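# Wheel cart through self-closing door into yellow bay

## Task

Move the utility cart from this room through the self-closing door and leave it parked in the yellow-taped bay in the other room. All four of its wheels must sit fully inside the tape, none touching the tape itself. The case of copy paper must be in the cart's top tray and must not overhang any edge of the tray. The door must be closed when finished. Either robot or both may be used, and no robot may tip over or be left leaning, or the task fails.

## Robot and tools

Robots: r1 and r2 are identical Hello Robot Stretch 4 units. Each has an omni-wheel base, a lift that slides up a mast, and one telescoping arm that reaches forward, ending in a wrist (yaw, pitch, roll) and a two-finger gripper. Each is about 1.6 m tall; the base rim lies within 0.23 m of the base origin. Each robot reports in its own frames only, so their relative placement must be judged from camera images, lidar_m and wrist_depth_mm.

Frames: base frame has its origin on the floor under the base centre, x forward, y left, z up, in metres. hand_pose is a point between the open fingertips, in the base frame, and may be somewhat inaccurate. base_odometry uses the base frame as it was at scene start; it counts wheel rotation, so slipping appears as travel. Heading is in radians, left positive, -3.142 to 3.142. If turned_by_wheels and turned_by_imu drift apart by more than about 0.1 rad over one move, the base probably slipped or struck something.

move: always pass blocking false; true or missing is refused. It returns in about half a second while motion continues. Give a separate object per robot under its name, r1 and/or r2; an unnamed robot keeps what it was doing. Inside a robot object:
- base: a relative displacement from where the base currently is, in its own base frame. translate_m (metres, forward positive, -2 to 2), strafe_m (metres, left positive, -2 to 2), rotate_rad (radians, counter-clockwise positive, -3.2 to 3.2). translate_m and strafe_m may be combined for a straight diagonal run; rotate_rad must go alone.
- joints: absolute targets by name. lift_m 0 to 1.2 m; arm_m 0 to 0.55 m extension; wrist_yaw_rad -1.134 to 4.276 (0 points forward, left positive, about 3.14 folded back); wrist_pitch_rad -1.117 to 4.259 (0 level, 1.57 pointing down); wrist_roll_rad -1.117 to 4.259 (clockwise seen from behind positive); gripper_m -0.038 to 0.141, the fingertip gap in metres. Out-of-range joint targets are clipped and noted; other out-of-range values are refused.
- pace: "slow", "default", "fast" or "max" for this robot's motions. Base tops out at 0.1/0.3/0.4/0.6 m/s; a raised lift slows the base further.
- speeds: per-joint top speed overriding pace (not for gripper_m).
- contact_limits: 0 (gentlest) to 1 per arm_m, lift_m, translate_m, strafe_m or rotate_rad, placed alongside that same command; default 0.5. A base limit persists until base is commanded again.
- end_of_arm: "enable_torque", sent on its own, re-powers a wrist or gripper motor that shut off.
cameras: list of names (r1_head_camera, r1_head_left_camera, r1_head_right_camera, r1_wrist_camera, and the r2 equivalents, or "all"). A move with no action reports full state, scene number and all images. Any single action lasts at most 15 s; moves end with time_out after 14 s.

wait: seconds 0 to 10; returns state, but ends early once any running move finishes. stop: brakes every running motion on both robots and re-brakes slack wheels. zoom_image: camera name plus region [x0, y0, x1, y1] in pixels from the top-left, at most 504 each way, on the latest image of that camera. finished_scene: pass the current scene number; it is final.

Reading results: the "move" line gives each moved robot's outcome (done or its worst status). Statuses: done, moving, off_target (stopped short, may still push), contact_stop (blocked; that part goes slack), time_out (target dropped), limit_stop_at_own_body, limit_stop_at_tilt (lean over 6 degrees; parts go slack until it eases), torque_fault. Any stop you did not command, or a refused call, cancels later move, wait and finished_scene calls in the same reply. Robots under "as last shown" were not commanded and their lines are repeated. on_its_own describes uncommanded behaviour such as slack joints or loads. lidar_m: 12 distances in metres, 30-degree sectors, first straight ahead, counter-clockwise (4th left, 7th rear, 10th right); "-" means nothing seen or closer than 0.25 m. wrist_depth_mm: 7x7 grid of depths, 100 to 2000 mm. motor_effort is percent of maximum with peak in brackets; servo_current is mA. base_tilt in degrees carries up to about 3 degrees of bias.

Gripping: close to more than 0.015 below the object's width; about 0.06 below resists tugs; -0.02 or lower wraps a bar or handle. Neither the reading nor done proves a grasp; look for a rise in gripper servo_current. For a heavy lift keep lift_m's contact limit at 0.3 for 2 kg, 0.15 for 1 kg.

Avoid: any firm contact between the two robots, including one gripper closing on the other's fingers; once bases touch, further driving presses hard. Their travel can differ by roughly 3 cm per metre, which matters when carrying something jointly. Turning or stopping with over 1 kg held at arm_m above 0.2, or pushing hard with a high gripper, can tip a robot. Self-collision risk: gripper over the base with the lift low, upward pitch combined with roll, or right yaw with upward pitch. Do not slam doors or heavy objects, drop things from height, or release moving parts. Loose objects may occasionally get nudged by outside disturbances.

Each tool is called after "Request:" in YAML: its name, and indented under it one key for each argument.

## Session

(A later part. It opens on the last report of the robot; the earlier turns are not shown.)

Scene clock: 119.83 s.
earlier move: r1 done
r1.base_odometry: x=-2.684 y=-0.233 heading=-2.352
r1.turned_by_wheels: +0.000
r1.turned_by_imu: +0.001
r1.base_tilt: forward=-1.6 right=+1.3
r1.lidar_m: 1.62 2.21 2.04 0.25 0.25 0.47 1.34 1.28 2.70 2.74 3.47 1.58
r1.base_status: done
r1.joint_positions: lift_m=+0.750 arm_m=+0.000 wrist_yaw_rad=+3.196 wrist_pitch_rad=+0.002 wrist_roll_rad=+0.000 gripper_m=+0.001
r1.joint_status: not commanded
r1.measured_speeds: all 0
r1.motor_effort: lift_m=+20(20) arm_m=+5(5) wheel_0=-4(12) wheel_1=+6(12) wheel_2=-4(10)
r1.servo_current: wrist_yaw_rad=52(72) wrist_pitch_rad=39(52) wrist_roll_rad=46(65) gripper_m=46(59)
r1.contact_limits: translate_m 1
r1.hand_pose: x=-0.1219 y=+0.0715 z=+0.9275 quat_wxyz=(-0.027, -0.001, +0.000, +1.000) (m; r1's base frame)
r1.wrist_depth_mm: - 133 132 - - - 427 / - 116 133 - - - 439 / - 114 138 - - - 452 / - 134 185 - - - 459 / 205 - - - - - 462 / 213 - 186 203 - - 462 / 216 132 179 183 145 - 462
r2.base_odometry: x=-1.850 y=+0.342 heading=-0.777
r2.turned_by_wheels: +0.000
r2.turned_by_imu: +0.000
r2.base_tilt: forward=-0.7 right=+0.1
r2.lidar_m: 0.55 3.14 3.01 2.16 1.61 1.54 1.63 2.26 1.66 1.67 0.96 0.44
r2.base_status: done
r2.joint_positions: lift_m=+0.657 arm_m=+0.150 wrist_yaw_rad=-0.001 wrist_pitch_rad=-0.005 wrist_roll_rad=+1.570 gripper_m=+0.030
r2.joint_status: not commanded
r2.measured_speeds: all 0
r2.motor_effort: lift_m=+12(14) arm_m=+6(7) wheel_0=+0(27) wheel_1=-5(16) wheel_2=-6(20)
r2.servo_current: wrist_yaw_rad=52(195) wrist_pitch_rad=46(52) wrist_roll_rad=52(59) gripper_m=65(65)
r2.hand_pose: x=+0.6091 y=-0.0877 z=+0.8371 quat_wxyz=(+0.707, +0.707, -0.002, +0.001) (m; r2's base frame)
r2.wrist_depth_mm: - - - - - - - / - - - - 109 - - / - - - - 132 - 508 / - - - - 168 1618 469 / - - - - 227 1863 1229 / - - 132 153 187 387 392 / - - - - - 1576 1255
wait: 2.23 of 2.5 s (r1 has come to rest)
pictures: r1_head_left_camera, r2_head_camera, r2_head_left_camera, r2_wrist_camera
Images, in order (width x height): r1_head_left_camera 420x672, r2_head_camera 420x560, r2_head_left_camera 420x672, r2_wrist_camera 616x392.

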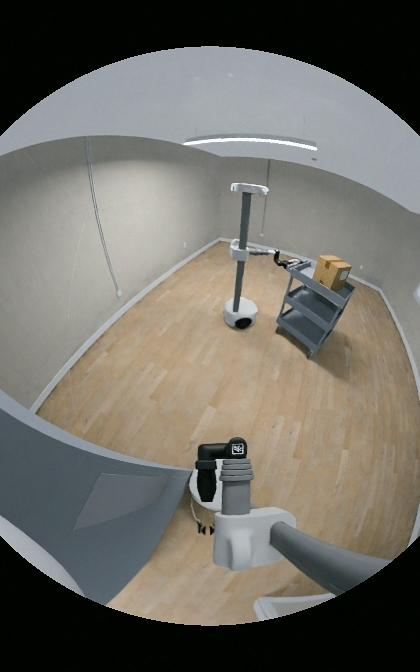

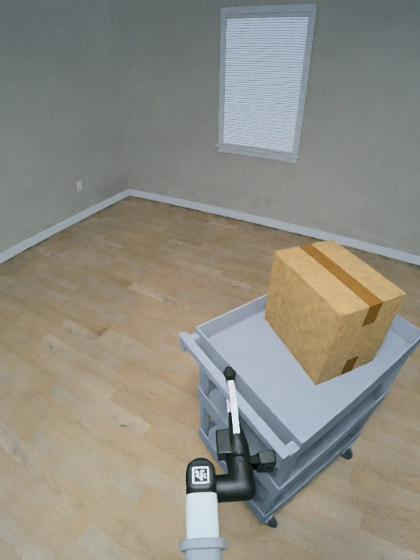

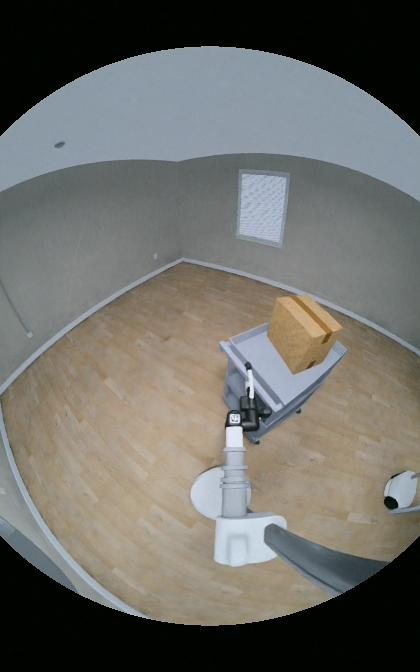

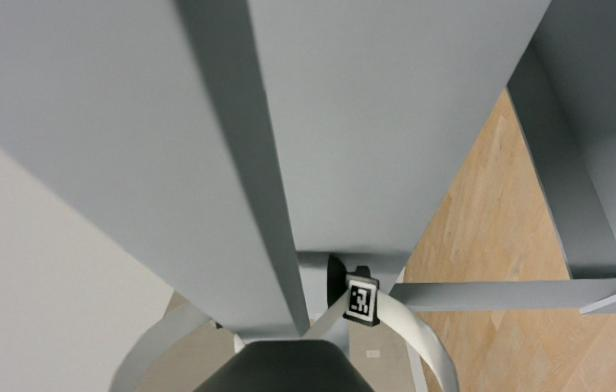

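Request:
move:
  blocking: false
  r1: {"base":{"translate_m":0.25,"strafe_m":0.2},"contact_limits":{"translate_m":0.7},"pace":"slow"}
  r2: {"base":{"translate_m":0.5,"strafe_m":-0.6},"pace":"slow"}

Request:
wait:
  seconds: 5

Request:
move:
  blocking: false
  r1: {"base":{"translate_m":-0.003}}

Request:
wait:
  seconds: 4.5

Request:
wait:
  seconds: 4.5
  cameras: ["r1_head_left_camera","r2_head_camera","r2_head_left_camera"]

Scene clock: 136.70 s.
move: r1 moving; r2 moving
r1.base_odometry: x=-2.686 y=-0.246 heading=-2.352
r1.turned_by_wheels: +0.000
r1.turned_by_imu: +0.000
r1.base_tilt: forward=-1.6 right=+1.3
r1.lidar_m: 1.64 2.18 2.03 0.25 0.25 0.46 1.37 1.31 2.71 2.77 3.48 1.57
r1.base_status: translate_m moving; strafe_m moving
r1.joint_positions: lift_m=+0.750 arm_m=+0.000 wrist_yaw_rad=+3.196 wrist_pitch_rad=+0.002 wrist_roll_rad=+0.000 gripper_m=+0.001
r1.joint_status: not commanded
r1.measured_speeds: translate_m=+0.042 strafe_m=+0.033 rotate_rad=-0.001 lift_m=+0.000 arm_m=+0.000 wrist_yaw_rad=+0.000 wrist_pitch_rad=+0.000 wrist_roll_rad=+0.000
r1.motor_effort: lift_m=+20(20) arm_m=+4(5) wheel_0=-3(8) wheel_1=+11(14) wheel_2=-6(8)
r1.servo_current: wrist_yaw_rad=59(65) wrist_pitch_rad=46(46) wrist_roll_rad=46(65) gripper_m=46(46)
r1.contact_limits: translate_m 0.7
r1.hand_pose: x=-0.1219 y=+0.0715 z=+0.9275 quat_wxyz=(-0.027, -0.001, +0.000, +1.000) (m; r1's base frame)
r1.wrist_depth_mm: - 133 132 - - - 410 / - 116 132 - - - 418 / - 114 138 - - - 377 / - 134 185 - - - 436 / 205 - - - - - 442 / 213 - 186 204 - - 439 / 216 132 179 183 145 - 433
r2.base_odometry: x=-1.851 y=+0.330 heading=-0.777
r2.turned_by_wheels: +0.001
r2.turned_by_imu: +0.001
r2.base_tilt: forward=-0.7 right=+0.1
r2.lidar_m: 0.55 3.09 2.99 2.20 1.63 1.54 1.63 2.28 1.62 1.65 0.95 0.44
r2.base_status: translate_m moving; strafe_m moving
r2.joint_positions: lift_m=+0.657 arm_m=+0.150 wrist_yaw_rad=+0.000 wrist_pitch_rad=-0.005 wrist_roll_rad=+1.570 gripper_m=+0.030
r2.joint_status: not commanded
r2.measured_speeds: translate_m=+0.032 strafe_m=-0.038 rotate_rad=-0.001 lift_m=+0.000 arm_m=+0.000 wrist_yaw_rad=+0.000 wrist_pitch_rad=+0.000 wrist_roll_rad=+0.000
r2.motor_effort: lift_m=+12(12) arm_m=+7(7) wheel_0=+17(19) wheel_1=-3(6) wheel_2=-9(9)
r2.servo_current: wrist_yaw_rad=46(52) wrist_pitch_rad=46(46) wrist_roll_rad=52(59) gripper_m=52(65)
r2.hand_pose: x=+0.6091 y=-0.0875 z=+0.8371 quat_wxyz=(+0.707, +0.707, -0.002, +0.002) (m; r2's base frame)
r2.wrist_depth_mm: - - - - - - - / - - - - 107 - - / - - - - 125 - 504 / - - - - 166 1618 469 / - - - - 227 1863 1229 / - - 129 168 186 392 1098 / - - - - - 1576 1255
pictures: none

Scene clock: 138.93 s.
earlier move: r1 contact_stop; r2 moving
r1.base_odometry: x=-2.711 y=-0.395 heading=-2.302
r1.turned_by_wheels: +0.050
r1.turned_by_imu: +0.064
r1.base_tilt: forward=-1.6 right=+1.3
r1.lidar_m: 1.53 2.02 1.88 1.95 0.25 0.43 1.46 1.43 2.84 2.92 1.69 1.42
r1.base_status: translate_m contact_stop (by the wheels' count: +0.134 of +0.250); strafe_m contact_stop (by the wheels' count: +0.095 of +0.200)
r1.joint_positions: lift_m=+0.750 arm_m=+0.000 wrist_yaw_rad=+3.196 wrist_pitch_rad=+0.002 wrist_roll_rad=+0.000 gripper_m=+0.001
r1.joint_status: not commanded
r1.measured_speeds: all 0
r1.on_its_own: the wheels are slack since a contact_stop
r1.motor_effort: lift_m=+20(20) arm_m=+4(5) wheel_0=+0(18) wheel_1=+0(32) wheel_2=+0(11)
r1.servo_current: wrist_yaw_rad=46(72) wrist_pitch_rad=46(52) wrist_roll_rad=52(72) gripper_m=46(59)
r1.contact_limits: translate_m 0.7
r1.hand_pose: x=-0.1219 y=+0.0716 z=+0.9275 quat_wxyz=(-0.027, -0.001, +0.000, +1.000) (m; r1's base frame)
r1.wrist_depth_mm: - 134 - - - 508 279 / - 119 136 - - 521 283 / - 120 156 - - 535 263 / 107 135 198 - - 544 293 / 137 - - - - 554 265 / 219 - 186 203 - 554 296 / 218 139 179 183 145 452 263
r2.base_odometry: x=-1.868 y=+0.119 heading=-0.777
r2.turned_by_wheels: +0.000
r2.turned_by_imu: +0.003
r2.base_tilt: forward=-0.8 right=+0.0
r2.lidar_m: 0.61 3.17 3.07 2.42 1.84 1.75 1.83 2.62 1.43 2.94 3.12 0.45
r2.base_status: translate_m moving; strafe_m moving
r2.joint_positions: lift_m=+0.657 arm_m=+0.150 wrist_yaw_rad=+0.007 wrist_pitch_rad=-0.005 wrist_roll_rad=+1.570 gripper_m=+0.030
r2.joint_status: not commanded
r2.measured_speeds: translate_m=+0.064 strafe_m=-0.075 rotate_rad=+0.002 lift_m=+0.000 arm_m=+0.000 wrist_yaw_rad=+0.000 wrist_pitch_rad=+0.000 wrist_roll_rad=+0.000
r2.motor_effort: lift_m=+12(12) arm_m=+6(7) wheel_0=+10(22) wheel_1=-3(6) wheel_2=-6(10)
r2.servo_current: wrist_yaw_rad=59(78) wrist_pitch_rad=46(52) wrist_roll_rad=46(59) gripper_m=59(65)
r2.hand_pose: x=+0.6098 y=-0.0853 z=+0.8371 quat_wxyz=(+0.707, +0.707, +0.001, +0.004) (m; r2's base frame)
r2.wrist_depth_mm: - 343 - 143 142 - - / - 389 - 158 158 - - / - 469 110 177 176 - - / - - 125 195 200 1921 - / - - - 217 229 1808 496 / - - 186 172 187 1708 462 / - - - - 364 368 373
wait: 2.23 of 5 s (r1 has come to rest)
pictures: none

not run: a stop that you did not command came earlier in this reply.

not run: a stop that you did not command came earlier in this reply.

not run: a stop that you did not command came earlier in this reply.

Request:
move:
  blocking: false
  r1: {"base":{"translate_m":-0.003}}

Request:
wait:
  seconds: 1

Request:
wait:
  seconds: 5
  cameras: ["r1_head_left_camera","r2_head_camera","r2_head_left_camera"]

Scene clock: 142.33 s.
earlier move: r2 moving
move: r1 moving
r1.base_odometry: x=-2.710 y=-0.393 heading=-2.302
r1.turned_by_wheels: +0.000
r1.turned_by_imu: +0.000
r1.base_tilt: forward=-1.6 right=+1.3
r1.lidar_m: 2.88 2.01 1.88 1.95 0.25 0.44 1.46 1.44 2.85 2.90 1.68 1.31
r1.base_status: translate_m moving
r1.joint_positions: lift_m=+0.750 arm_m=+0.000 wrist_yaw_rad=+3.196 wrist_pitch_rad=+0.002 wrist_roll_rad=+0.000 gripper_m=+0.001
r1.joint_status: not commanded
r1.measured_speeds: all 0
r1.motor_effort: lift_m=+20(20) arm_m=+4(4) wheel_0=-5(9) wheel_1=+5(5) wheel_2=+1(7)
r1.servo_current: wrist_yaw_rad=39(65) wrist_pitch_rad=46(52) wrist_roll_rad=46(59) gripper_m=52(52)
r1.hand_pose: x=-0.1219 y=+0.0716 z=+0.9275 quat_wxyz=(-0.027, -0.001, +0.000, +1.000) (m; r1's base frame)
r1.wrist_depth_mm: - 134 246 - - 525 287 / - 118 134 - - 539 291 / - 119 158 - - 554 297 / 111 135 201 - - 569 301 / 212 - - - - - 301 / 217 - 189 203 - 469 272 / 216 139 179 183 156 397 271
r2.base_odometry: x=-1.896 y=-0.220 heading=-0.777
r2.turned_by_wheels: +0.000
r2.turned_by_imu: +0.003
r2.base_tilt: forward=-0.7 right=+0.1
r2.lidar_m: 0.55 3.28 3.18 2.91 2.16 2.07 2.20 1.71 1.31 2.77 2.79 0.55
r2.base_status: translate_m moving; strafe_m moving
r2.joint_positions: lift_m=+0.657 arm_m=+0.150 wrist_yaw_rad=+0.007 wrist_pitch_rad=-0.005 wrist_roll_rad=+1.570 gripper_m=+0.030
r2.joint_status: not commanded
r2.measured_speeds: translate_m=+0.064 strafe_m=-0.078 rotate_rad=-0.002 lift_m=+0.000 arm_m=+0.000 wrist_yaw_rad=+0.000 wrist_pitch_rad=+0.000 wrist_roll_rad=+0.000
r2.motor_effort: lift_m=+12(12) arm_m=+6(7) wheel_0=+11(15) wheel_1=-4(5) wheel_2=-6(7)
r2.servo_current: wrist_yaw_rad=72(72) wrist_pitch_rad=46(52) wrist_roll_rad=52(59) gripper_m=59(65)
r2.hand_pose: x=+0.6098 y=-0.0853 z=+0.8371 quat_wxyz=(+0.707, +0.707, +0.001, +0.004) (m; r2's base frame)
r2.wrist_depth_mm: - - - 201 203 1756 - / - - 439 210 210 778 - / - 436 421 218 219 798 - / - 477 455 226 229 842 - / - - 492 234 237 - - / - - 188 185 186 1921 - / - - - - - 1808 488
pictures: none

Scene clock: 142.43 s.
earlier move: r1 done; r2 moving
r1.base_odometry: x=-2.710 y=-0.393 heading=-2.302
r1.turned_by_wheels: +0.000
r1.turned_by_imu: +0.000
r1.base_tilt: forward=-1.6 right=+1.3
r1.lidar_m: 2.89 2.01 1.89 1.95 0.25 0.41 1.45 1.46 2.83 2.91 1.69 1.32
r1.base_status: done
r1.joint_positions: lift_m=+0.750 arm_m=+0.000 wrist_yaw_rad=+3.196 wrist_pitch_rad=+0.002 wrist_roll_rad=+0.000 gripper_m=+0.001
r1.joint_status: not commanded
r1.measured_speeds: all 0
r1.motor_effort: lift_m=+20(20) arm_m=+4(4) wheel_0=-4(9) wheel_1=+3(5) wheel_2=+1(7)
r1.servo_current: wrist_yaw_rad=39(65) wrist_pitch_rad=46(52) wrist_roll_rad=39(59) gripper_m=46(52)
r1.hand_pose: x=-0.1219 y=+0.0716 z=+0.9275 quat_wxyz=(-0.027, -0.001, +0.000, +1.000) (m; r1's base frame)
r1.wrist_depth_mm: - 134 246 - - 521 286 / - 118 134 - - 539 291 / - 119 158 - - 554 297 / 111 135 201 - - 564 301 / 212 - - - - - 270 / 217 - 188 204 - 477 272 / 216 139 179 183 156 402 272
r2.base_odometry: x=-1.897 y=-0.230 heading=-0.777
r2.turned_by_wheels: +0.000
r2.turned_by_imu: +0.000
r2.base_tilt: forward=-0.7 right=+0.0
r2.lidar_m: 0.58 3.31 3.19 2.90 2.15 2.07 2.20 1.44 1.33 2.72 2.75 0.56
r2.base_status: translate_m moving; strafe_m moving
r2.joint_positions: lift_m=+0.657 arm_m=+0.150 wrist_yaw_rad=+0.007 wrist_pitch_rad=-0.005 wrist_roll_rad=+1.570 gripper_m=+0.030
r2.joint_status: not commanded
r2.measured_speeds: translate_m=+0.063 strafe_m=-0.077 rotate_rad=-0.002 lift_m=+0.000 arm_m=+0.000 wrist_yaw_rad=+0.000 wrist_pitch_rad=+0.000 wrist_roll_rad=+0.000
r2.motor_effort: lift_m=+12(12) arm_m=+6(7) wheel_0=+9(15) wheel_1=-5(5) wheel_2=-5(7)
r2.servo_current: wrist_yaw_rad=59(72) wrist_pitch_rad=46(52) wrist_roll_rad=46(59) gripper_m=52(65)
r2.hand_pose: x=+0.6098 y=-0.0853 z=+0.8371 quat_wxyz=(+0.707, +0.707, +0.001, +0.004) (m; r2's base frame)
r2.wrist_depth_mm: - - - 203 204 1756 - / - - 410 213 211 768 - / - 433 418 220 220 809 - / - 477 452 227 230 831 - / - - 492 235 238 - - / - - 188 185 186 1983 - / - - - - - 1808 492
wait: 0.10 of 1 s (r1 has come to rest)
pictures: none

Scene clock: 145.27 s.
earlier move: r2 done
r1.base_odometry: x=-2.710 y=-0.393 heading=-2.302
r1.turned_by_wheels: +0.000
r1.turned_by_imu: +0.000
r1.base_tilt: forward=-1.6 right=+1.2
r1.lidar_m: 2.87 2.01 1.88 1.94 0.25 0.43 1.44 1.45 2.84 2.89 1.35 1.29
r1.base_status: done
r1.joint_positions: lift_m=+0.750 arm_m=+0.000 wrist_yaw_rad=+3.196 wrist_pitch_rad=+0.002 wrist_roll_rad=+0.000 gripper_m=+0.001
r1.joint_status: not commanded
r1.measured_speeds: all 0
r1.motor_effort: lift_m=+20(20) arm_m=+4(4) wheel_0=-4(9) wheel_1=+3(5) wheel_2=+1(7)
r1.servo_current: wrist_yaw_rad=39(72) wrist_pitch_rad=39(52) wrist_roll_rad=39(72) gripper_m=39(52)
r1.hand_pose: x=-0.1219 y=+0.0716 z=+0.9275 quat_wxyz=(-0.027, -0.001, +0.000, +1.000) (m; r1's base frame)
r1.wrist_depth_mm: - 134 246 - - 530 285 / - 118 134 - - 544 293 / - 119 158 - - 549 296 / 111 135 200 - - 564 301 / 212 - - - - - 272 / 217 - 188 203 - 469 272 / 216 139 179 183 156 394 270
r2.base_odometry: x=-1.914 y=-0.436 heading=-0.777
r2.turned_by_wheels: +0.000
r2.turned_by_imu: +0.002
r2.base_tilt: forward=-0.7 right=+0.0
r2.lidar_m: 0.54 0.59 3.26 3.18 2.36 2.27 2.41 1.32 1.29 2.69 2.57 0.59
r2.base_status: done
r2.joint_positions: lift_m=+0.657 arm_m=+0.150 wrist_yaw_rad=+0.007 wrist_pitch_rad=-0.005 wrist_roll_rad=+1.570 gripper_m=+0.030
r2.joint_status: not commanded
r2.measured_speeds: all 0
r2.motor_effort: lift_m=+12(12) arm_m=+6(7) wheel_0=+8(15) wheel_1=-2(6) wheel_2=-5(8)
r2.servo_current: wrist_yaw_rad=59(72) wrist_pitch_rad=46(52) wrist_roll_rad=52(59) gripper_m=59(65)
r2.hand_pose: x=+0.6098 y=-0.0853 z=+0.8371 quat_wxyz=(+0.707, +0.707, +0.001, +0.004) (m; r2's base frame)
r2.wrist_depth_mm: - - - 239 239 1537 1182 / - - - 240 240 1808 517 / - - 512 240 240 778 - / - 459 449 242 242 831 - / - 477 466 242 241 788 - / - - 188 189 187 - - / - - 500 - - 1921 -
wait: 2.83 of 5 s (r2 has come to rest)
pictures: r1_head_left_camera, r2_head_camera, r2_head_left_camera
Images, in order (width x height): r1_head_left_camera 420x672, r2_head_camera 420x560, r2_head_left_camera 420x672.

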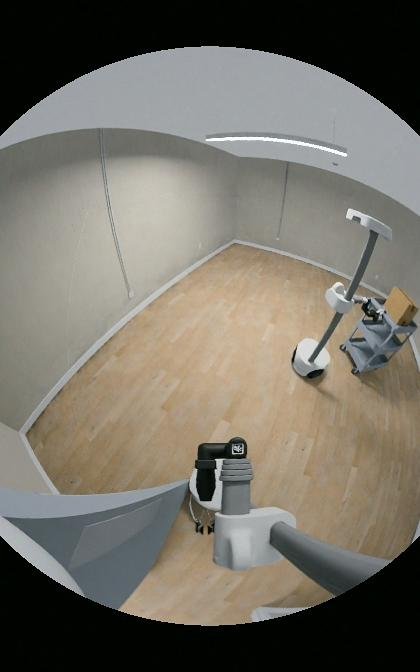

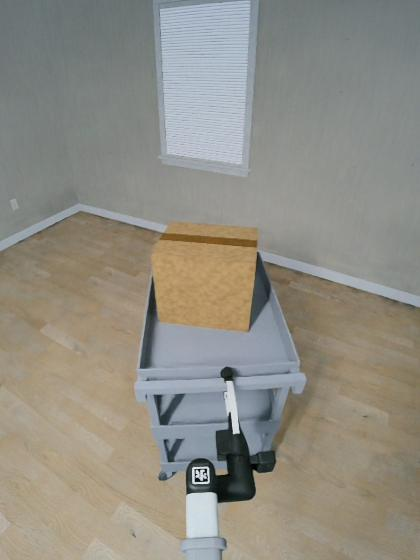

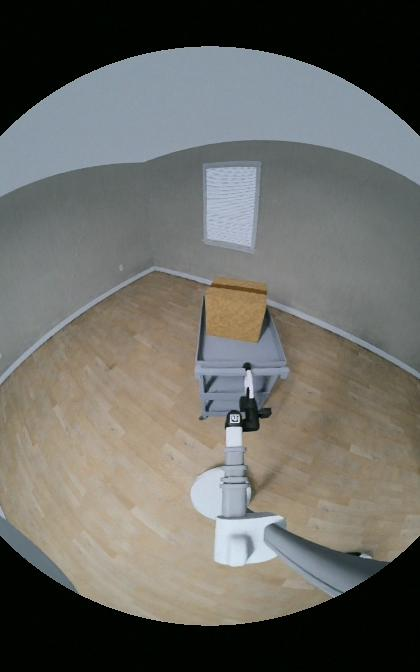

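Request:
move:
  blocking: false
  r2: {"base":{"rotate_rad":0.5},"pace":"slow"}

Request:
wait:
  seconds: 2

Request:
move:
  blocking: false
  r2: {"base":{"translate_m":-0.29,"strafe_m":-0.69},"pace":"slow"}

Request:
wait:
  seconds: 9

Request:
move:
  blocking: false
  r2: {"base":{"rotate_rad":0.45},"pace":"slow"}

Request:
wait:
  seconds: 2
  cameras: ["r1_head_left_camera","r2_head_camera","r2_head_left_camera","r2_head_right_camera"]

Scene clock: 157.17 s.
move: r2 moving
r1: as last shown
r1.base_tilt: forward=-1.5 right=+1.2
r1.lidar_m: 2.89 2.00 1.90 1.94 0.25 0.43 1.45 1.44 2.84 2.91 1.35 1.27
r1.motor_effort: lift_m=+20(20) arm_m=+4(4) wheel_0=-4(4) wheel_1=+3(4) wheel_2=+1(1)
r1.servo_current: wrist_yaw_rad=46(65) wrist_pitch_rad=46(46) wrist_roll_rad=59(59) gripper_m=52(59)
r1.wrist_depth_mm: - 134 246 - - 525 285 / - 118 134 - - 535 290 / - 119 158 - - 554 297 / 111 135 200 - - 559 303 / 212 - - - - - 272 / 218 - 189 203 - 469 271 / 216 139 179 183 155 394 268
r2.base_odometry: x=-1.914 y=-0.436 heading=-0.653
r2.turned_by_wheels: +0.124
r2.turned_by_imu: +0.120
r2.base_tilt: forward=-0.7 right=+0.0
r2.lidar_m: 0.55 3.28 3.24 2.86 2.30 2.27 2.48 1.29 1.48 2.80 2.50 0.56
r2.base_status: rotate_rad moving
r2.joint_positions: lift_m=+0.657 arm_m=+0.150 wrist_yaw_rad=-0.007 wrist_pitch_rad=-0.005 wrist_roll_rad=+1.570 gripper_m=+0.030
r2.joint_status: not commanded
r2.measured_speeds: translate_m=+0.001 strafe_m=+0.001 rotate_rad=+0.486 lift_m=+0.000 arm_m=+0.000 wrist_yaw_rad=-0.003 wrist_pitch_rad=+0.000 wrist_roll_rad=+0.000
r2.motor_effort: lift_m=+12(12) arm_m=+7(7) wheel_0=-9(13) wheel_1=-11(11) wheel_2=-15(15)
r2.servo_current: wrist_yaw_rad=59(65) wrist_pitch_rad=52(52) wrist_roll_rad=39(52) gripper_m=52(59)
r2.hand_pose: x=+0.6084 y=-0.0895 z=+0.8371 quat_wxyz=(+0.707, +0.707, -0.004, -0.001) (m; r2's base frame)
r2.wrist_depth_mm: - - 170 224 226 1708 - / - - - 229 230 768 - / - 445 436 233 235 820 - / - 469 455 236 239 831 - / - - 480 239 241 - - / - - 187 187 187 1983 - / - - - - - 1430 488
pictures: none

Scene clock: 158.47 s.
earlier move: r2 done
r1.base_odometry: x=-2.710 y=-0.393 heading=-2.302
r1.turned_by_wheels: +0.000
r1.turned_by_imu: +0.000
r1.base_tilt: forward=-1.6 right=+1.3
r1.lidar_m: 2.89 2.00 1.90 1.95 0.25 0.42 1.47 1.48 2.82 2.91 1.32 1.26
r1.base_status: not commanded
r1.joint_positions: lift_m=+0.750 arm_m=+0.000 wrist_yaw_rad=+3.196 wrist_pitch_rad=+0.002 wrist_roll_rad=+0.000 gripper_m=+0.001
r1.joint_status: not commanded
r1.measured_speeds: all 0
r1.motor_effort: lift_m=+20(20) arm_m=+4(4) wheel_0=-4(5) wheel_1=+3(4) wheel_2=+1(1)
r1.servo_current: wrist_yaw_rad=52(65) wrist_pitch_rad=39(52) wrist_roll_rad=39(78) gripper_m=46(59)
r1.hand_pose: x=-0.1219 y=+0.0716 z=+0.9275 quat_wxyz=(-0.027, -0.001, +0.000, +1.000) (m; r1's base frame)
r1.wrist_depth_mm: - 134 247 - - 525 285 / - 118 134 - - 539 290 / - 119 158 - - 554 297 / 111 135 200 - - 569 300 / 213 - - - - - 271 / 217 - 188 203 - 473 270 / 216 139 179 183 156 397 268
r2.base_odometry: x=-1.914 y=-0.436 heading=-0.279
r2.turned_by_wheels: +0.375
r2.turned_by_imu: +0.363
r2.base_tilt: forward=-0.7 right=+0.0
r2.lidar_m: 0.61 3.26 3.26 2.37 2.28 2.36 1.32 1.31 2.64 2.57 0.52 0.47
r2.base_status: done
r2.joint_positions: lift_m=+0.657 arm_m=+0.150 wrist_yaw_rad=-0.005 wrist_pitch_rad=-0.005 wrist_roll_rad=+1.570 gripper_m=+0.030
r2.joint_status: not commanded
r2.measured_speeds: all 0
r2.motor_effort: lift_m=+12(12) arm_m=+6(7) wheel_0=-4(17) wheel_1=-5(11) wheel_2=-6(16)
r2.servo_current: wrist_yaw_rad=52(78) wrist_pitch_rad=46(52) wrist_roll_rad=52(59) gripper_m=59(65)
r2.hand_pose: x=+0.6087 y=-0.0890 z=+0.8371 quat_wxyz=(+0.707, +0.707, -0.004, +0.000) (m; r2's base frame)
r2.wrist_depth_mm: - 389 105 156 158 - - / - 439 115 170 172 - - / - - - 186 189 1661 477 / - - - 206 209 1808 1229 / - - - 224 239 259 256 / - - 185 183 187 1576 1229 / - - - - - 1808 1205
wait: 1.30 of 2 s (r2 has come to rest)
pictures: none

Scene clock: 158.97 s.
move: r2 moving
r1: as last shown
r1.lidar_m: 2.91 2.00 1.88 1.96 0.25 0.40 1.45 1.43 2.84 2.91 1.30 1.26
r1.servo_current: wrist_yaw_rad=52(65) wrist_pitch_rad=52(52) wrist_roll_rad=39(59) gripper_m=52(52)
r1.wrist_depth_mm: - 134 245 - - 525 285 / - 118 134 - - 539 290 / - 119 158 - - 549 297 / 111 135 201 - - 564 301 / 211 - - - - - 272 / 218 - 189 204 - 469 271 / 216 139 179 183 156 397 271
r2.base_odometry: x=-1.922 y=-0.445 heading=-0.278
r2.turned_by_wheels: +0.001
r2.turned_by_imu: +0.001
r2.base_tilt: forward=-0.7 right=+0.1
r2.lidar_m: 0.61 3.23 3.29 2.38 2.30 2.40 1.30 1.28 2.64 2.60 0.50 0.47
r2.base_status: translate_m moving; strafe_m moving
r2.joint_positions: lift_m=+0.657 arm_m=+0.150 wrist_yaw_rad=+0.000 wrist_pitch_rad=-0.005 wrist_roll_rad=+1.570 gripper_m=+0.030
r2.joint_status: not commanded
r2.measured_speeds: translate_m=-0.019 strafe_m=-0.044 rotate_rad=+0.004 lift_m=+0.000 arm_m=+0.000 wrist_yaw_rad=+0.020 wrist_pitch_rad=+0.000 wrist_roll_rad=+0.000
r2.motor_effort: lift_m=+12(12) arm_m=+6(7) wheel_0=+6(9) wheel_1=-7(9) wheel_2=+10(10)
r2.servo_current: wrist_yaw_rad=39(59) wrist_pitch_rad=46(52) wrist_roll_rad=46(52) gripper_m=59(59)
r2.hand_pose: x=+0.6091 y=-0.0874 z=+0.8371 quat_wxyz=(+0.707, +0.707, -0.002, +0.002) (m; r2's base frame)
r2.wrist_depth_mm: - 389 104 153 156 - - / - 442 112 167 170 1661 - / - - 126 185 187 1661 466 / - - - 204 207 1808 1229 / - - - 223 240 262 257 / - - 183 184 189 1537 1229 / - - - - - 1576 1205
pictures: none

Scene clock: 167.23 s.
earlier move: r2 done
r1.base_odometry: x=-2.710 y=-0.393 heading=-2.302
r1.turned_by_wheels: +0.000
r1.turned_by_imu: -0.001
r1.base_tilt: forward=-1.6 right=+1.3
r1.lidar_m: 2.93 2.02 1.89 1.95 0.25 0.41 1.47 1.45 2.84 0.99 0.96 4.71
r1.base_status: not commanded
r1.joint_positions: lift_m=+0.750 arm_m=+0.000 wrist_yaw_rad=+3.196 wrist_pitch_rad=+0.002 wrist_roll_rad=+0.000 gripper_m=+0.001
r1.joint_status: not commanded
r1.measured_speeds: all 0
r1.motor_effort: lift_m=+20(20) arm_m=+4(4) wheel_0=-4(5) wheel_1=+3(4) wheel_2=+1(1)
r1.servo_current: wrist_yaw_rad=46(72) wrist_pitch_rad=39(52) wrist_roll_rad=46(72) gripper_m=52(52)
r1.hand_pose: x=-0.1219 y=+0.0716 z=+0.9275 quat_wxyz=(-0.027, -0.001, +0.000, +1.000) (m; r1's base frame)
r1.wrist_depth_mm: - 134 249 - - 530 286 / - 118 134 - - 530 290 / - 119 158 - - 549 297 / 111 135 200 - - 559 300 / 212 - - - - - 272 / 217 - 188 204 - 466 273 / 216 139 179 183 155 397 272
r2.base_odometry: x=-2.382 y=-1.020 heading=-0.278
r2.turned_by_wheels: +0.000
r2.turned_by_imu: +0.004
r2.base_tilt: forward=-0.7 right=+0.0
r2.lidar_m: 0.58 0.62 3.85 2.80 2.70 0.98 0.99 1.94 2.04 2.13 2.02 2.10
r2.base_status: done
r2.joint_positions: lift_m=+0.657 arm_m=+0.150 wrist_yaw_rad=+0.008 wrist_pitch_rad=-0.005 wrist_roll_rad=+1.570 gripper_m=+0.030
r2.joint_status: not commanded
r2.measured_speeds: all 0
r2.motor_effort: lift_m=+12(12) arm_m=-4(7) wheel_0=+5(20) wheel_1=-6(9) wheel_2=+9(15)
r2.servo_current: wrist_yaw_rad=65(72) wrist_pitch_rad=39(52) wrist_roll_rad=46(65) gripper_m=59(65)
r2.hand_pose: x=+0.6100 y=-0.0851 z=+0.8371 quat_wxyz=(+0.707, +0.707, +0.001, +0.005) (m; r2's base frame)
r2.wrist_depth_mm: - - - - - 1756 1182 / - - - - - 1808 1205 / - - - - - 1756 1182 / - - - 327 - 246 - / - - 517 185 244 246 - / - - 193 189 187 - - / - 508 492 - - - -
wait: 8.27 of 9 s (r2 has come to rest)
pictures: none

Scene clock: 167.73 s.
move: r2 moving
r1: as last shown
r1.turned_by_imu: +0.000
r1.lidar_m: 2.89 2.00 1.88 1.94 0.25 0.40 1.44 1.44 2.83 1.03 0.99 4.71
r1.servo_current: wrist_yaw_rad=33(59) wrist_pitch_rad=52(52) wrist_roll_rad=59(65) gripper_m=52(52)
r1.wrist_depth_mm: - 134 247 - - 521 286 / - 118 134 - - 539 293 / - 119 158 - - 554 297 / 111 135 200 - - 559 303 / 212 - - - - - 272 / 218 - 188 202 - 473 272 / 216 140 179 183 156 399 271
r2.base_odometry: x=-2.382 y=-1.020 heading=-0.154
r2.turned_by_wheels: +0.124
r2.turned_by_imu: +0.120
r2.base_tilt: forward=-0.7 right=+0.0
r2.lidar_m: 0.58 0.65 3.48 2.77 2.71 0.97 1.04 1.97 2.12 2.05 2.02 0.59
r2.base_status: rotate_rad moving
r2.joint_positions: lift_m=+0.657 arm_m=+0.150 wrist_yaw_rad=-0.002 wrist_pitch_rad=-0.005 wrist_roll_rad=+1.570 gripper_m=+0.030
r2.joint_status: not commanded
r2.measured_speeds: translate_m=+0.000 strafe_m=-0.002 rotate_rad=+0.491 lift_m=+0.000 arm_m=+0.000 wrist_yaw_rad=-0.010 wrist_pitch_rad=+0.000 wrist_roll_rad=+0.000
r2.motor_effort: lift_m=+12(12) arm_m=+1(4) wheel_0=-11(14) wheel_1=-10(10) wheel_2=-10(11)
r2.servo_current: wrist_yaw_rad=46(59) wrist_pitch_rad=39(52) wrist_roll_rad=52(59) gripper_m=52(59)
r2.hand_pose: x=+0.6091 y=-0.0879 z=+0.8371 quat_wxyz=(+0.707, +0.707, -0.002, +0.001) (m; r2's base frame)
r2.wrist_depth_mm: - - - - - 1808 1205 / - - - - - 1756 1205 / - - - 171 232 233 232 / - - 480 233 236 788 - / - 477 455 240 242 854 - / - - 190 187 186 - - / - - 535 - - - -
pictures: none

Scene clock: 168.87 s.
earlier move: r2 done
r1.base_odometry: x=-2.710 y=-0.393 heading=-2.302
r1.turned_by_wheels: +0.000
r1.turned_by_imu: +0.000
r1.base_tilt: forward=-1.6 right=+1.3
r1.lidar_m: 2.89 2.02 1.90 1.93 0.25 0.42 1.44 1.46 2.83 0.99 0.98 4.70
r1.base_status: not commanded
r1.joint_positions: lift_m=+0.750 arm_m=+0.000 wrist_yaw_rad=+3.196 wrist_pitch_rad=+0.002 wrist_roll_rad=+0.000 gripper_m=+0.001
r1.joint_status: not commanded
r1.measured_speeds: all 0
r1.motor_effort: lift_m=+20(20) arm_m=+4(4) wheel_0=-4(5) wheel_1=+3(4) wheel_2=+1(1)
r1.servo_current: wrist_yaw_rad=52(65) wrist_pitch_rad=39(52) wrist_roll_rad=46(65) gripper_m=46(52)
r1.hand_pose: x=-0.1219 y=+0.0716 z=+0.9275 quat_wxyz=(-0.027, -0.001, +0.000, +1.000) (m; r1's base frame)
r1.wrist_depth_mm: - 134 246 - - 521 283 / - 118 134 - - 539 290 / - 119 158 - - 549 297 / 111 135 201 - - 564 301 / 211 - - - - - 273 / 216 - 189 204 - 466 272 / 216 139 179 183 156 394 271
r2.base_odometry: x=-2.382 y=-1.020 heading=+0.171
r2.turned_by_wheels: +0.325
r2.turned_by_imu: +0.314
r2.base_tilt: forward=-0.7 right=+0.1
r2.lidar_m: 0.60 3.91 2.93 2.70 1.05 0.98 1.95 1.99 2.16 2.00 2.08 0.48
r2.base_status: done
r2.joint_positions: lift_m=+0.657 arm_m=+0.150 wrist_yaw_rad=-0.008 wrist_pitch_rad=-0.005 wrist_roll_rad=+1.570 gripper_m=+0.030
r2.joint_status: not commanded
r2.measured_speeds: all 0
r2.motor_effort: lift_m=+12(12) arm_m=+5(6) wheel_0=+1(21) wheel_1=-3(13) wheel_2=-10(12)
r2.servo_current: wrist_yaw_rad=72(72) wrist_pitch_rad=46(52) wrist_roll_rad=39(59) gripper_m=59(65)
r2.hand_pose: x=+0.6084 y=-0.0898 z=+0.8371 quat_wxyz=(+0.707, +0.707, -0.005, -0.001) (m; r2's base frame)
r2.wrist_depth_mm: 353 342 - 146 148 - - / - 382 104 160 162 - - / - 462 113 181 180 - - / - - 133 202 202 - - / - - - 220 230 1756 512 / - - 186 179 188 1661 469 / - - - - - 379 413
wait: 1.13 of 2 s (r2 has come to rest)
pictures: r1_head_left_camera, r2_head_camera, r2_head_left_camera, r2_head_right_camera
Images, in order (width x height): r1_head_left_camera 420x672, r2_head_camera 420x560, r2_head_left_camera 420x672, r2_head_right_camera 420x672.

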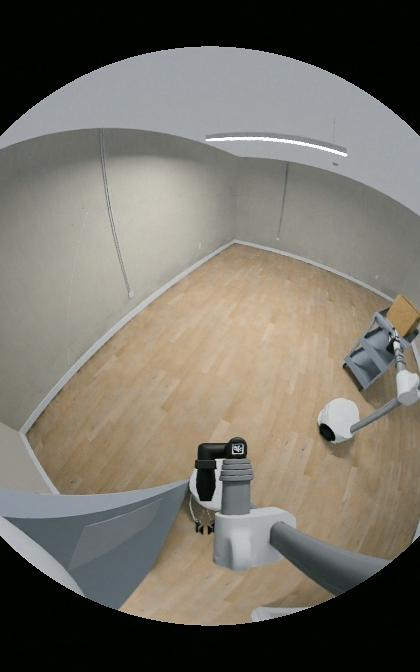

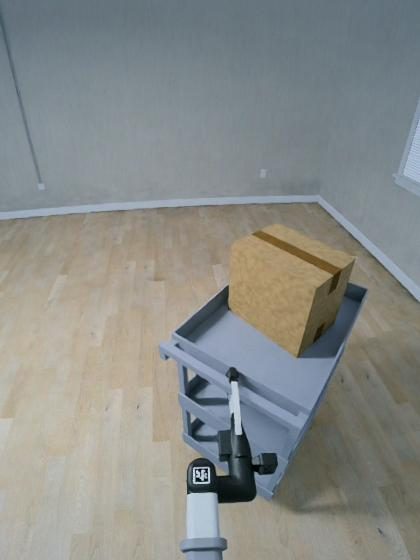

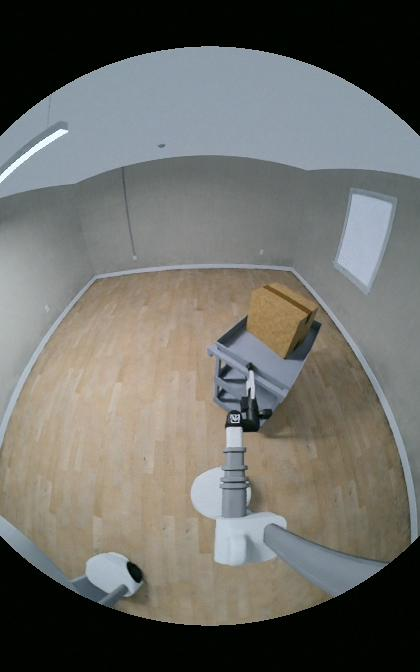

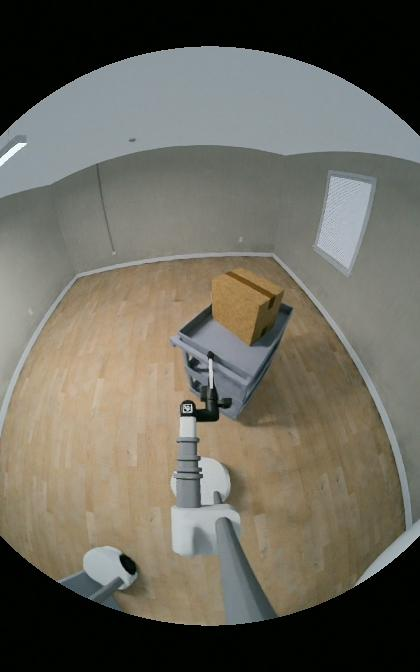

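Request:
move:
  blocking: false
  r2: {"base":{"translate_m":-0.72,"strafe_m":0.0},"pace":"slow"}

Request:
wait:
  seconds: 9

Request:
move:
  blocking: false
  r2: {"base":{"rotate_rad":0.15},"pace":"slow"}

Request:
wait:
  seconds: 1.5
  cameras: ["r1_head_right_camera","r2_head_camera","r2_head_left_camera","r2_head_right_camera"]

Scene clock: 183.23 s.
move: r2 moving
r1: as last shown
r1.lidar_m: 2.88 2.01 1.87 1.94 0.25 0.41 1.48 1.46 2.84 1.01 0.96 4.70
r1.motor_effort: lift_m=+20(20) arm_m=+4(4) wheel_0=-4(5) wheel_1=+3(3) wheel_2=+1(1)
r1.servo_current: wrist_yaw_rad=52(72) wrist_pitch_rad=39(46) wrist_roll_rad=39(65) gripper_m=39(52)
r1.wrist_depth_mm: - 134 246 - - 530 286 / - 118 134 - - 535 293 / - 119 158 - - 554 297 / 111 135 201 - - 559 301 / 212 - - - - - 270 / 217 - 188 203 - 469 272 / 216 140 179 183 155 397 271
r2.base_odometry: x=-2.394 y=-1.022 heading=+0.170
r2.turned_by_wheels: -0.001
r2.turned_by_imu: +0.000
r2.base_tilt: forward=-0.6 right=+0.0
r2.lidar_m: 0.60 3.94 2.94 2.73 1.04 0.94 1.95 1.97 2.14 2.03 2.06 0.48
r2.base_status: translate_m moving; strafe_m moving
r2.joint_positions: lift_m=+0.657 arm_m=+0.150 wrist_yaw_rad=-0.005 wrist_pitch_rad=-0.005 wrist_roll_rad=+1.570 gripper_m=+0.030
r2.joint_status: not commanded
r2.measured_speeds: translate_m=-0.048 strafe_m=-0.001 rotate_rad=+0.002 lift_m=+0.000 arm_m=+0.001 wrist_yaw_rad=+0.017 wrist_pitch_rad=+0.000 wrist_roll_rad=+0.000
r2.motor_effort: lift_m=+12(12) arm_m=+3(6) wheel_0=-12(13) wheel_1=-8(9) wheel_2=+10(11)
r2.servo_current: wrist_yaw_rad=52(65) wrist_pitch_rad=46(46) wrist_roll_rad=46(52) gripper_m=59(59)
r2.hand_pose: x=+0.6089 y=-0.0888 z=+0.8371 quat_wxyz=(+0.707, +0.707, -0.003, +0.000) (m; r2's base frame)
r2.wrist_depth_mm: - 340 - - 153 - - / - 387 111 165 168 - - / - 466 124 183 187 - - / - - 504 205 205 - - / - - - 226 238 1863 521 / - - 189 177 186 1661 469 / - - - - 379 387 415
pictures: none

Scene clock: 191.23 s.
earlier move: r2 done
r1.base_odometry: x=-2.710 y=-0.393 heading=-2.302
r1.turned_by_wheels: +0.000
r1.turned_by_imu: -0.001
r1.base_tilt: forward=-1.6 right=+1.3
r1.lidar_m: 2.90 2.02 1.88 1.95 0.25 0.42 1.43 1.45 0.55 0.54 1.09 4.71
r1.base_status: not commanded
r1.joint_positions: lift_m=+0.750 arm_m=+0.000 wrist_yaw_rad=+3.196 wrist_pitch_rad=+0.002 wrist_roll_rad=+0.000 gripper_m=+0.001
r1.joint_status: not commanded
r1.measured_speeds: all 0
r1.motor_effort: lift_m=+20(20) arm_m=+4(4) wheel_0=-4(5) wheel_1=+3(4) wheel_2=+1(1)
r1.servo_current: wrist_yaw_rad=46(72) wrist_pitch_rad=39(52) wrist_roll_rad=39(72) gripper_m=52(59)
r1.hand_pose: x=-0.1219 y=+0.0716 z=+0.9275 quat_wxyz=(-0.027, -0.001, +0.000, +1.000) (m; r1's base frame)
r1.wrist_depth_mm: - 134 246 - - 525 286 / - 118 134 - - 539 289 / - 119 158 - - 554 297 / 112 135 201 - - 564 301 / 212 - - - - - 272 / 217 - 189 203 - 473 272 / 216 139 179 183 156 397 270
r2.base_odometry: x=-3.091 y=-1.142 heading=+0.171
r2.turned_by_wheels: +0.001
r2.turned_by_imu: +0.005
r2.base_tilt: forward=-0.7 right=+0.1
r2.lidar_m: 0.61 0.80 2.88 0.57 0.57 1.12 1.28 1.26 1.66 2.07 2.12 0.64
r2.base_status: done
r2.joint_positions: lift_m=+0.657 arm_m=+0.150 wrist_yaw_rad=+0.002 wrist_pitch_rad=-0.005 wrist_roll_rad=+1.570 gripper_m=+0.030
r2.joint_status: not commanded
r2.measured_speeds: all 0
r2.motor_effort: lift_m=+12(12) arm_m=-4(6) wheel_0=-2(15) wheel_1=-3(10) wheel_2=+9(15)
r2.servo_current: wrist_yaw_rad=46(65) wrist_pitch_rad=46(52) wrist_roll_rad=46(59) gripper_m=59(65)
r2.hand_pose: x=+0.6095 y=-0.0867 z=+0.8371 quat_wxyz=(+0.707, +0.707, -0.001, +0.003) (m; r2's base frame)
r2.wrist_depth_mm: - - - 477 - 723 - / - - 517 304 - 778 - / - 462 445 235 232 778 - / - - 480 205 205 211 211 / - - 559 162 171 - - / - - 184 169 185 - - / - - - - - 1983 -
wait: 8.00 of 9 s (r2 has come to rest)
pictures: none

Scene clock: 191.73 s.
move: r2 moving
r1: as last shown
r1.turned_by_imu: +0.000
r1.lidar_m: 2.90 2.01 1.89 1.95 0.25 0.43 1.45 1.44 0.58 0.53 1.07 4.70
r1.motor_effort: lift_m=+20(20) arm_m=+4(4) wheel_0=-4(4) wheel_1=+3(4) wheel_2=+1(1)
r1.servo_current: wrist_yaw_rad=46(72) wrist_pitch_rad=33(46) wrist_roll_rad=52(65) gripper_m=52(52)
r1.wrist_depth_mm: - 134 247 - - 521 286 / - 118 134 - - 539 291 / - 119 158 - - 559 296 / 111 135 200 - - 564 300 / 212 - - - - - 271 / 218 - 189 204 - 466 272 / 216 139 179 183 155 397 271
r2.base_odometry: x=-3.091 y=-1.143 heading=+0.281
r2.turned_by_wheels: +0.110
r2.turned_by_imu: +0.106
r2.base_tilt: forward=-0.7 right=+0.1
r2.lidar_m: 0.61 3.70 2.77 0.56 0.55 1.20 1.25 1.31 1.84 2.09 2.20 0.59
r2.base_status: rotate_rad moving
r2.joint_positions: lift_m=+0.657 arm_m=+0.150 wrist_yaw_rad=-0.012 wrist_pitch_rad=-0.005 wrist_roll_rad=+1.570 gripper_m=+0.030
r2.joint_status: not commanded
r2.measured_speeds: translate_m=-0.001 strafe_m=+0.000 rotate_rad=+0.286 lift_m=+0.000 arm_m=+0.000 wrist_yaw_rad=-0.013 wrist_pitch_rad=+0.000 wrist_roll_rad=+0.000
r2.motor_effort: lift_m=+12(12) arm_m=+2(4) wheel_0=-20(20) wheel_1=-9(12) wheel_2=-13(14)
r2.servo_current: wrist_yaw_rad=85(85) wrist_pitch_rad=46(52) wrist_roll_rad=52(59) gripper_m=59(59)
r2.hand_pose: x=+0.6081 y=-0.0910 z=+0.8371 quat_wxyz=(+0.707, +0.707, -0.006, -0.003) (m; r2's base frame)
r2.wrist_depth_mm: - - 525 320 - 741 - / - 492 459 242 250 788 - / - 442 427 196 195 201 198 / - - 500 163 167 207 - / - - 603 151 202 - - / - - 188 189 186 - - / - - - - - 559 530
pictures: none

Scene clock: 192.40 s.
earlier move: r2 done
r1.base_odometry: x=-2.710 y=-0.393 heading=-2.302
r1.turned_by_wheels: +0.000
r1.turned_by_imu: +0.000
r1.base_tilt: forward=-1.6 right=+1.3
r1.lidar_m: 2.92 2.02 1.88 1.95 0.25 0.43 1.45 1.44 0.56 0.55 1.05 4.71
r1.base_status: not commanded
r1.joint_positions: lift_m=+0.750 arm_m=+0.000 wrist_yaw_rad=+3.196 wrist_pitch_rad=+0.002 wrist_roll_rad=+0.000 gripper_m=+0.001
r1.joint_status: not commanded
r1.measured_speeds: all 0
r1.motor_effort: lift_m=+20(20) arm_m=+4(4) wheel_0=-4(5) wheel_1=+3(4) wheel_2=+1(1)
r1.servo_current: wrist_yaw_rad=46(72) wrist_pitch_rad=46(46) wrist_roll_rad=46(65) gripper_m=46(52)
r1.hand_pose: x=-0.1219 y=+0.0716 z=+0.9275 quat_wxyz=(-0.027, -0.001, +0.000, +1.000) (m; r1's base frame)
r1.wrist_depth_mm: - 134 247 - - 530 285 / - 118 134 - - 535 289 / - 119 158 - - 554 297 / 111 135 200 - - 569 300 / 211 - - - - - 271 / 217 - 188 204 - 469 271 / 217 139 179 183 155 397 270
r2.base_odometry: x=-3.091 y=-1.142 heading=+0.320
r2.turned_by_wheels: +0.039
r2.turned_by_imu: +0.038
r2.base_tilt: forward=-0.7 right=+0.0
r2.lidar_m: 0.58 3.58 2.75 0.54 0.58 1.26 1.28 1.34 1.93 2.08 2.20 0.57
r2.base_status: done
r2.joint_positions: lift_m=+0.657 arm_m=+0.150 wrist_yaw_rad=-0.006 wrist_pitch_rad=-0.005 wrist_roll_rad=+1.570 gripper_m=+0.030
r2.joint_status: not commanded
r2.measured_speeds: all 0
r2.motor_effort: lift_m=+12(12) arm_m=+5(5) wheel_0=-3(21) wheel_1=-3(12) wheel_2=-8(14)
r2.servo_current: wrist_yaw_rad=59(85) wrist_pitch_rad=39(52) wrist_roll_rad=46(59) gripper_m=59(65)
r2.hand_pose: x=+0.6086 y=-0.0893 z=+0.8371 quat_wxyz=(+0.707, +0.707, -0.004, -0.001) (m; r2's base frame)
r2.wrist_depth_mm: - 439 430 240 237 741 - / - 394 389 200 198 788 - / - 462 421 173 167 177 176 / - - 580 158 158 186 - / - - - 135 135 - - / - - 177 137 144 1863 - / - - - - - 512 492
wait: 0.67 of 1.5 s (r2 has come to rest)
pictures: r1_head_right_camera, r2_head_camera, r2_head_left_camera, r2_head_right_camera
Images, in order (width x height): r1_head_right_camera 420x672, r2_head_camera 420x560, r2_head_left_camera 420x672, r2_head_right_camera 420x672.

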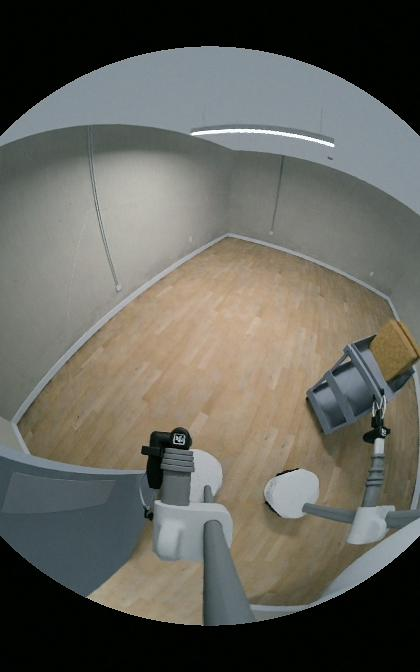

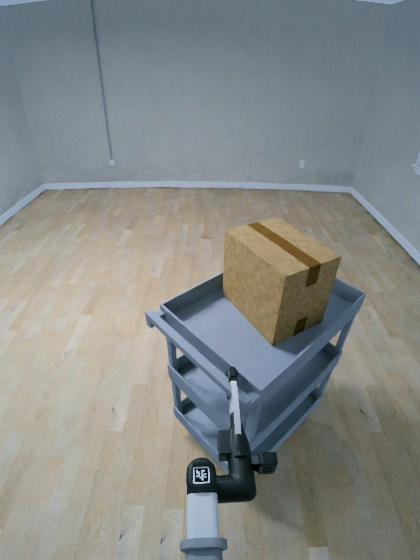

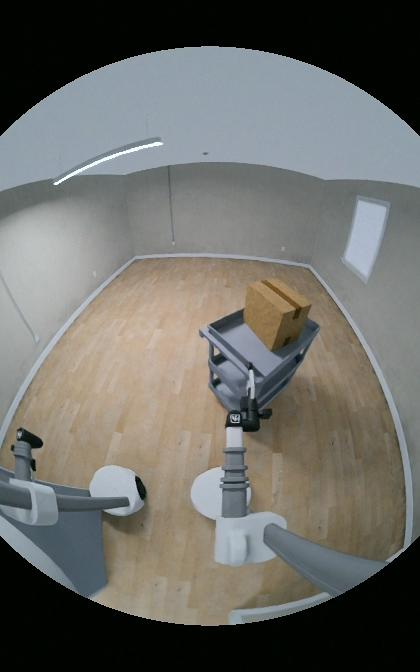

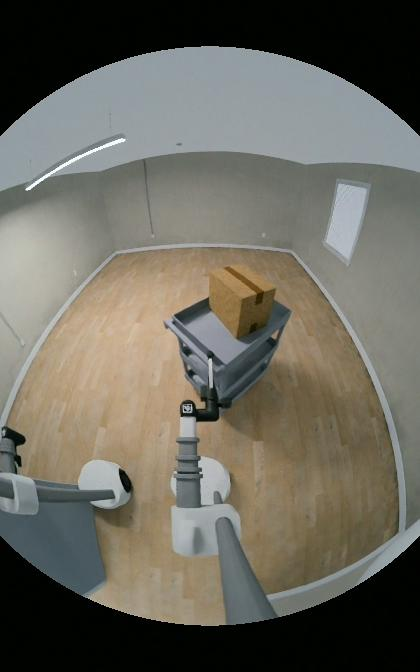

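Request:
move:
  blocking: false
  r2: {"base":{"translate_m":-0.55,"strafe_m":0.33},"pace":"slow"}

Request:
wait:
  seconds: 8
  cameras: ["r2_head_camera","r2_head_left_camera","r2_head_right_camera"]

Scene clock: 198.10 s.
move: r2 moving
r1: as last shown
r1.lidar_m: 2.90 2.01 1.89 1.94 0.25 0.42 1.47 1.43 0.53 0.55 1.05 4.71
r1.motor_effort: lift_m=+20(20) arm_m=+4(4) wheel_0=-4(5) wheel_1=+3(3) wheel_2=+1(1)
r1.servo_current: wrist_yaw_rad=52(72) wrist_pitch_rad=46(46) wrist_roll_rad=46(65) gripper_m=52(52)
r1.wrist_depth_mm: - 134 246 - - 521 285 / - 118 134 - - 539 290 / - 119 158 - - 554 297 / 111 135 201 - - 559 300 / 211 - - - - - 271 / 217 - 188 203 - 469 271 / 216 139 179 183 156 397 273
r2.base_odometry: x=-3.105 y=-1.139 heading=+0.320
r2.turned_by_wheels: +0.000
r2.turned_by_imu: +0.000
r2.base_tilt: forward=-0.7 right=+0.1
r2.lidar_m: 0.61 3.59 2.74 0.51 0.59 1.22 1.26 1.31 1.90 2.07 2.19 0.59
r2.base_status: translate_m moving; strafe_m moving
r2.joint_positions: lift_m=+0.657 arm_m=+0.150 wrist_yaw_rad=-0.006 wrist_pitch_rad=-0.005 wrist_roll_rad=+1.570 gripper_m=+0.030
r2.joint_status: not commanded
r2.measured_speeds: translate_m=-0.046 strafe_m=+0.028 rotate_rad=+0.000 lift_m=+0.000 arm_m=+0.000 wrist_yaw_rad=+0.000 wrist_pitch_rad=+0.000 wrist_roll_rad=+0.000
r2.motor_effort: lift_m=+12(12) arm_m=+4(5) wheel_0=-14(14) wheel_1=+3(3) wheel_2=+10(11)
r2.servo_current: wrist_yaw_rad=52(59) wrist_pitch_rad=46(46) wrist_roll_rad=52(52) gripper_m=65(65)
r2.hand_pose: x=+0.6087 y=-0.0892 z=+0.8371 quat_wxyz=(+0.707, +0.707, -0.004, +0.000) (m; r2's base frame)
r2.wrist_depth_mm: - 452 436 248 244 759 - / - 404 397 206 204 788 - / - 477 452 178 176 184 183 / - - 591 164 158 - - / - - - 138 139 - - / - - 189 154 166 1863 - / - - - - - 508 504
pictures: none

Scene clock: 205.17 s.
earlier move: r2 done
r1.base_odometry: x=-2.710 y=-0.393 heading=-2.302
r1.turned_by_wheels: +0.000
r1.turned_by_imu: +0.000
r1.base_tilt: forward=-1.6 right=+1.3
r1.lidar_m: 2.87 2.03 1.90 1.94 0.25 0.41 0.44 0.41 0.40 0.47 0.48 4.71
r1.base_status: not commanded
r1.joint_positions: lift_m=+0.750 arm_m=+0.000 wrist_yaw_rad=+3.196 wrist_pitch_rad=+0.002 wrist_roll_rad=+0.000 gripper_m=+0.001
r1.joint_status: not commanded
r1.measured_speeds: all 0
r1.motor_effort: lift_m=+20(20) arm_m=+4(4) wheel_0=-4(5) wheel_1=+3(4) wheel_2=+1(1)
r1.servo_current: wrist_yaw_rad=46(72) wrist_pitch_rad=39(52) wrist_roll_rad=39(72) gripper_m=46(52)
r1.hand_pose: x=-0.1219 y=+0.0716 z=+0.9275 quat_wxyz=(-0.027, -0.001, +0.000, +1.000) (m; r1's base frame)
r1.wrist_depth_mm: - 134 246 - - 521 283 / - 118 134 - - 530 291 / - 119 159 - - 554 296 / 111 135 201 - - 564 300 / 212 683 - - - - 271 / 217 778 189 202 - 473 272 / 216 141 179 183 155 397 270
r2.base_odometry: x=-3.717 y=-1.003 heading=+0.321
r2.turned_by_wheels: +0.001
r2.turned_by_imu: +0.002
r2.base_tilt: forward=-0.7 right=+0.1
r2.lidar_m: 0.54 0.39 0.40 0.55 0.58 0.76 3.66 0.84 1.07 2.35 2.52 0.58
r2.base_status: done
r2.joint_positions: lift_m=+0.657 arm_m=+0.150 wrist_yaw_rad=-0.001 wrist_pitch_rad=-0.005 wrist_roll_rad=+1.570 gripper_m=+0.030
r2.joint_status: not commanded
r2.measured_speeds: all 0
r2.motor_effort: lift_m=+12(12) arm_m=-3(5) wheel_0=-4(15) wheel_1=+4(6) wheel_2=+8(14)
r2.servo_current: wrist_yaw_rad=39(59) wrist_pitch_rad=46(52) wrist_roll_rad=52(65) gripper_m=59(65)
r2.hand_pose: x=+0.6092 y=-0.0877 z=+0.8371 quat_wxyz=(+0.707, +0.707, -0.002, +0.001) (m; r2's base frame)
r2.wrist_depth_mm: - 413 402 231 230 788 - / - 392 384 202 199 - - / - - 480 178 175 182 181 / - - 661 167 174 191 - / - - - 147 145 - - / - - 183 153 152 1863 - / - - - - - 1464 1160
wait: 7.07 of 8 s (r2 has come to rest)
pictures: r2_head_camera, r2_head_left_camera, r2_head_right_camera
Images, in order (width x height): r2_head_camera 420x560, r2_head_left_camera 420x672, r2_head_right_camera 420x672.

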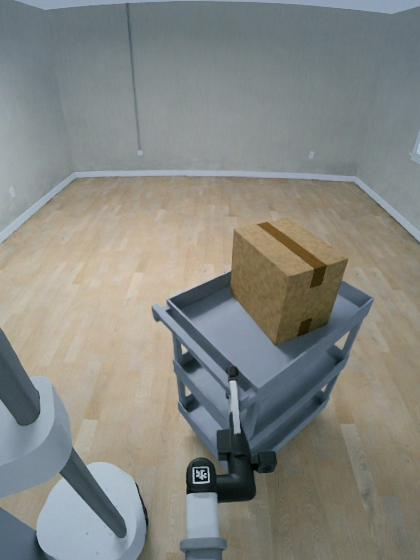

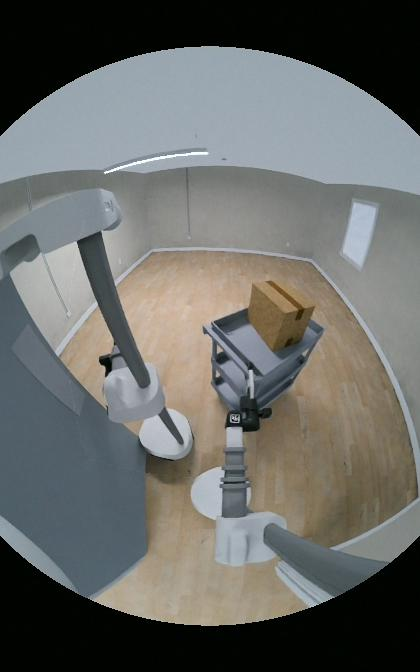

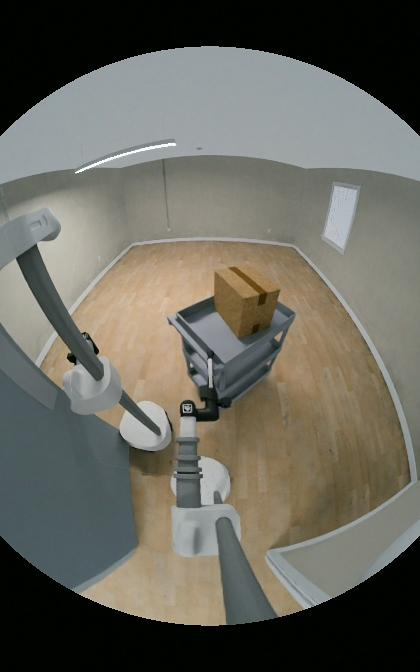

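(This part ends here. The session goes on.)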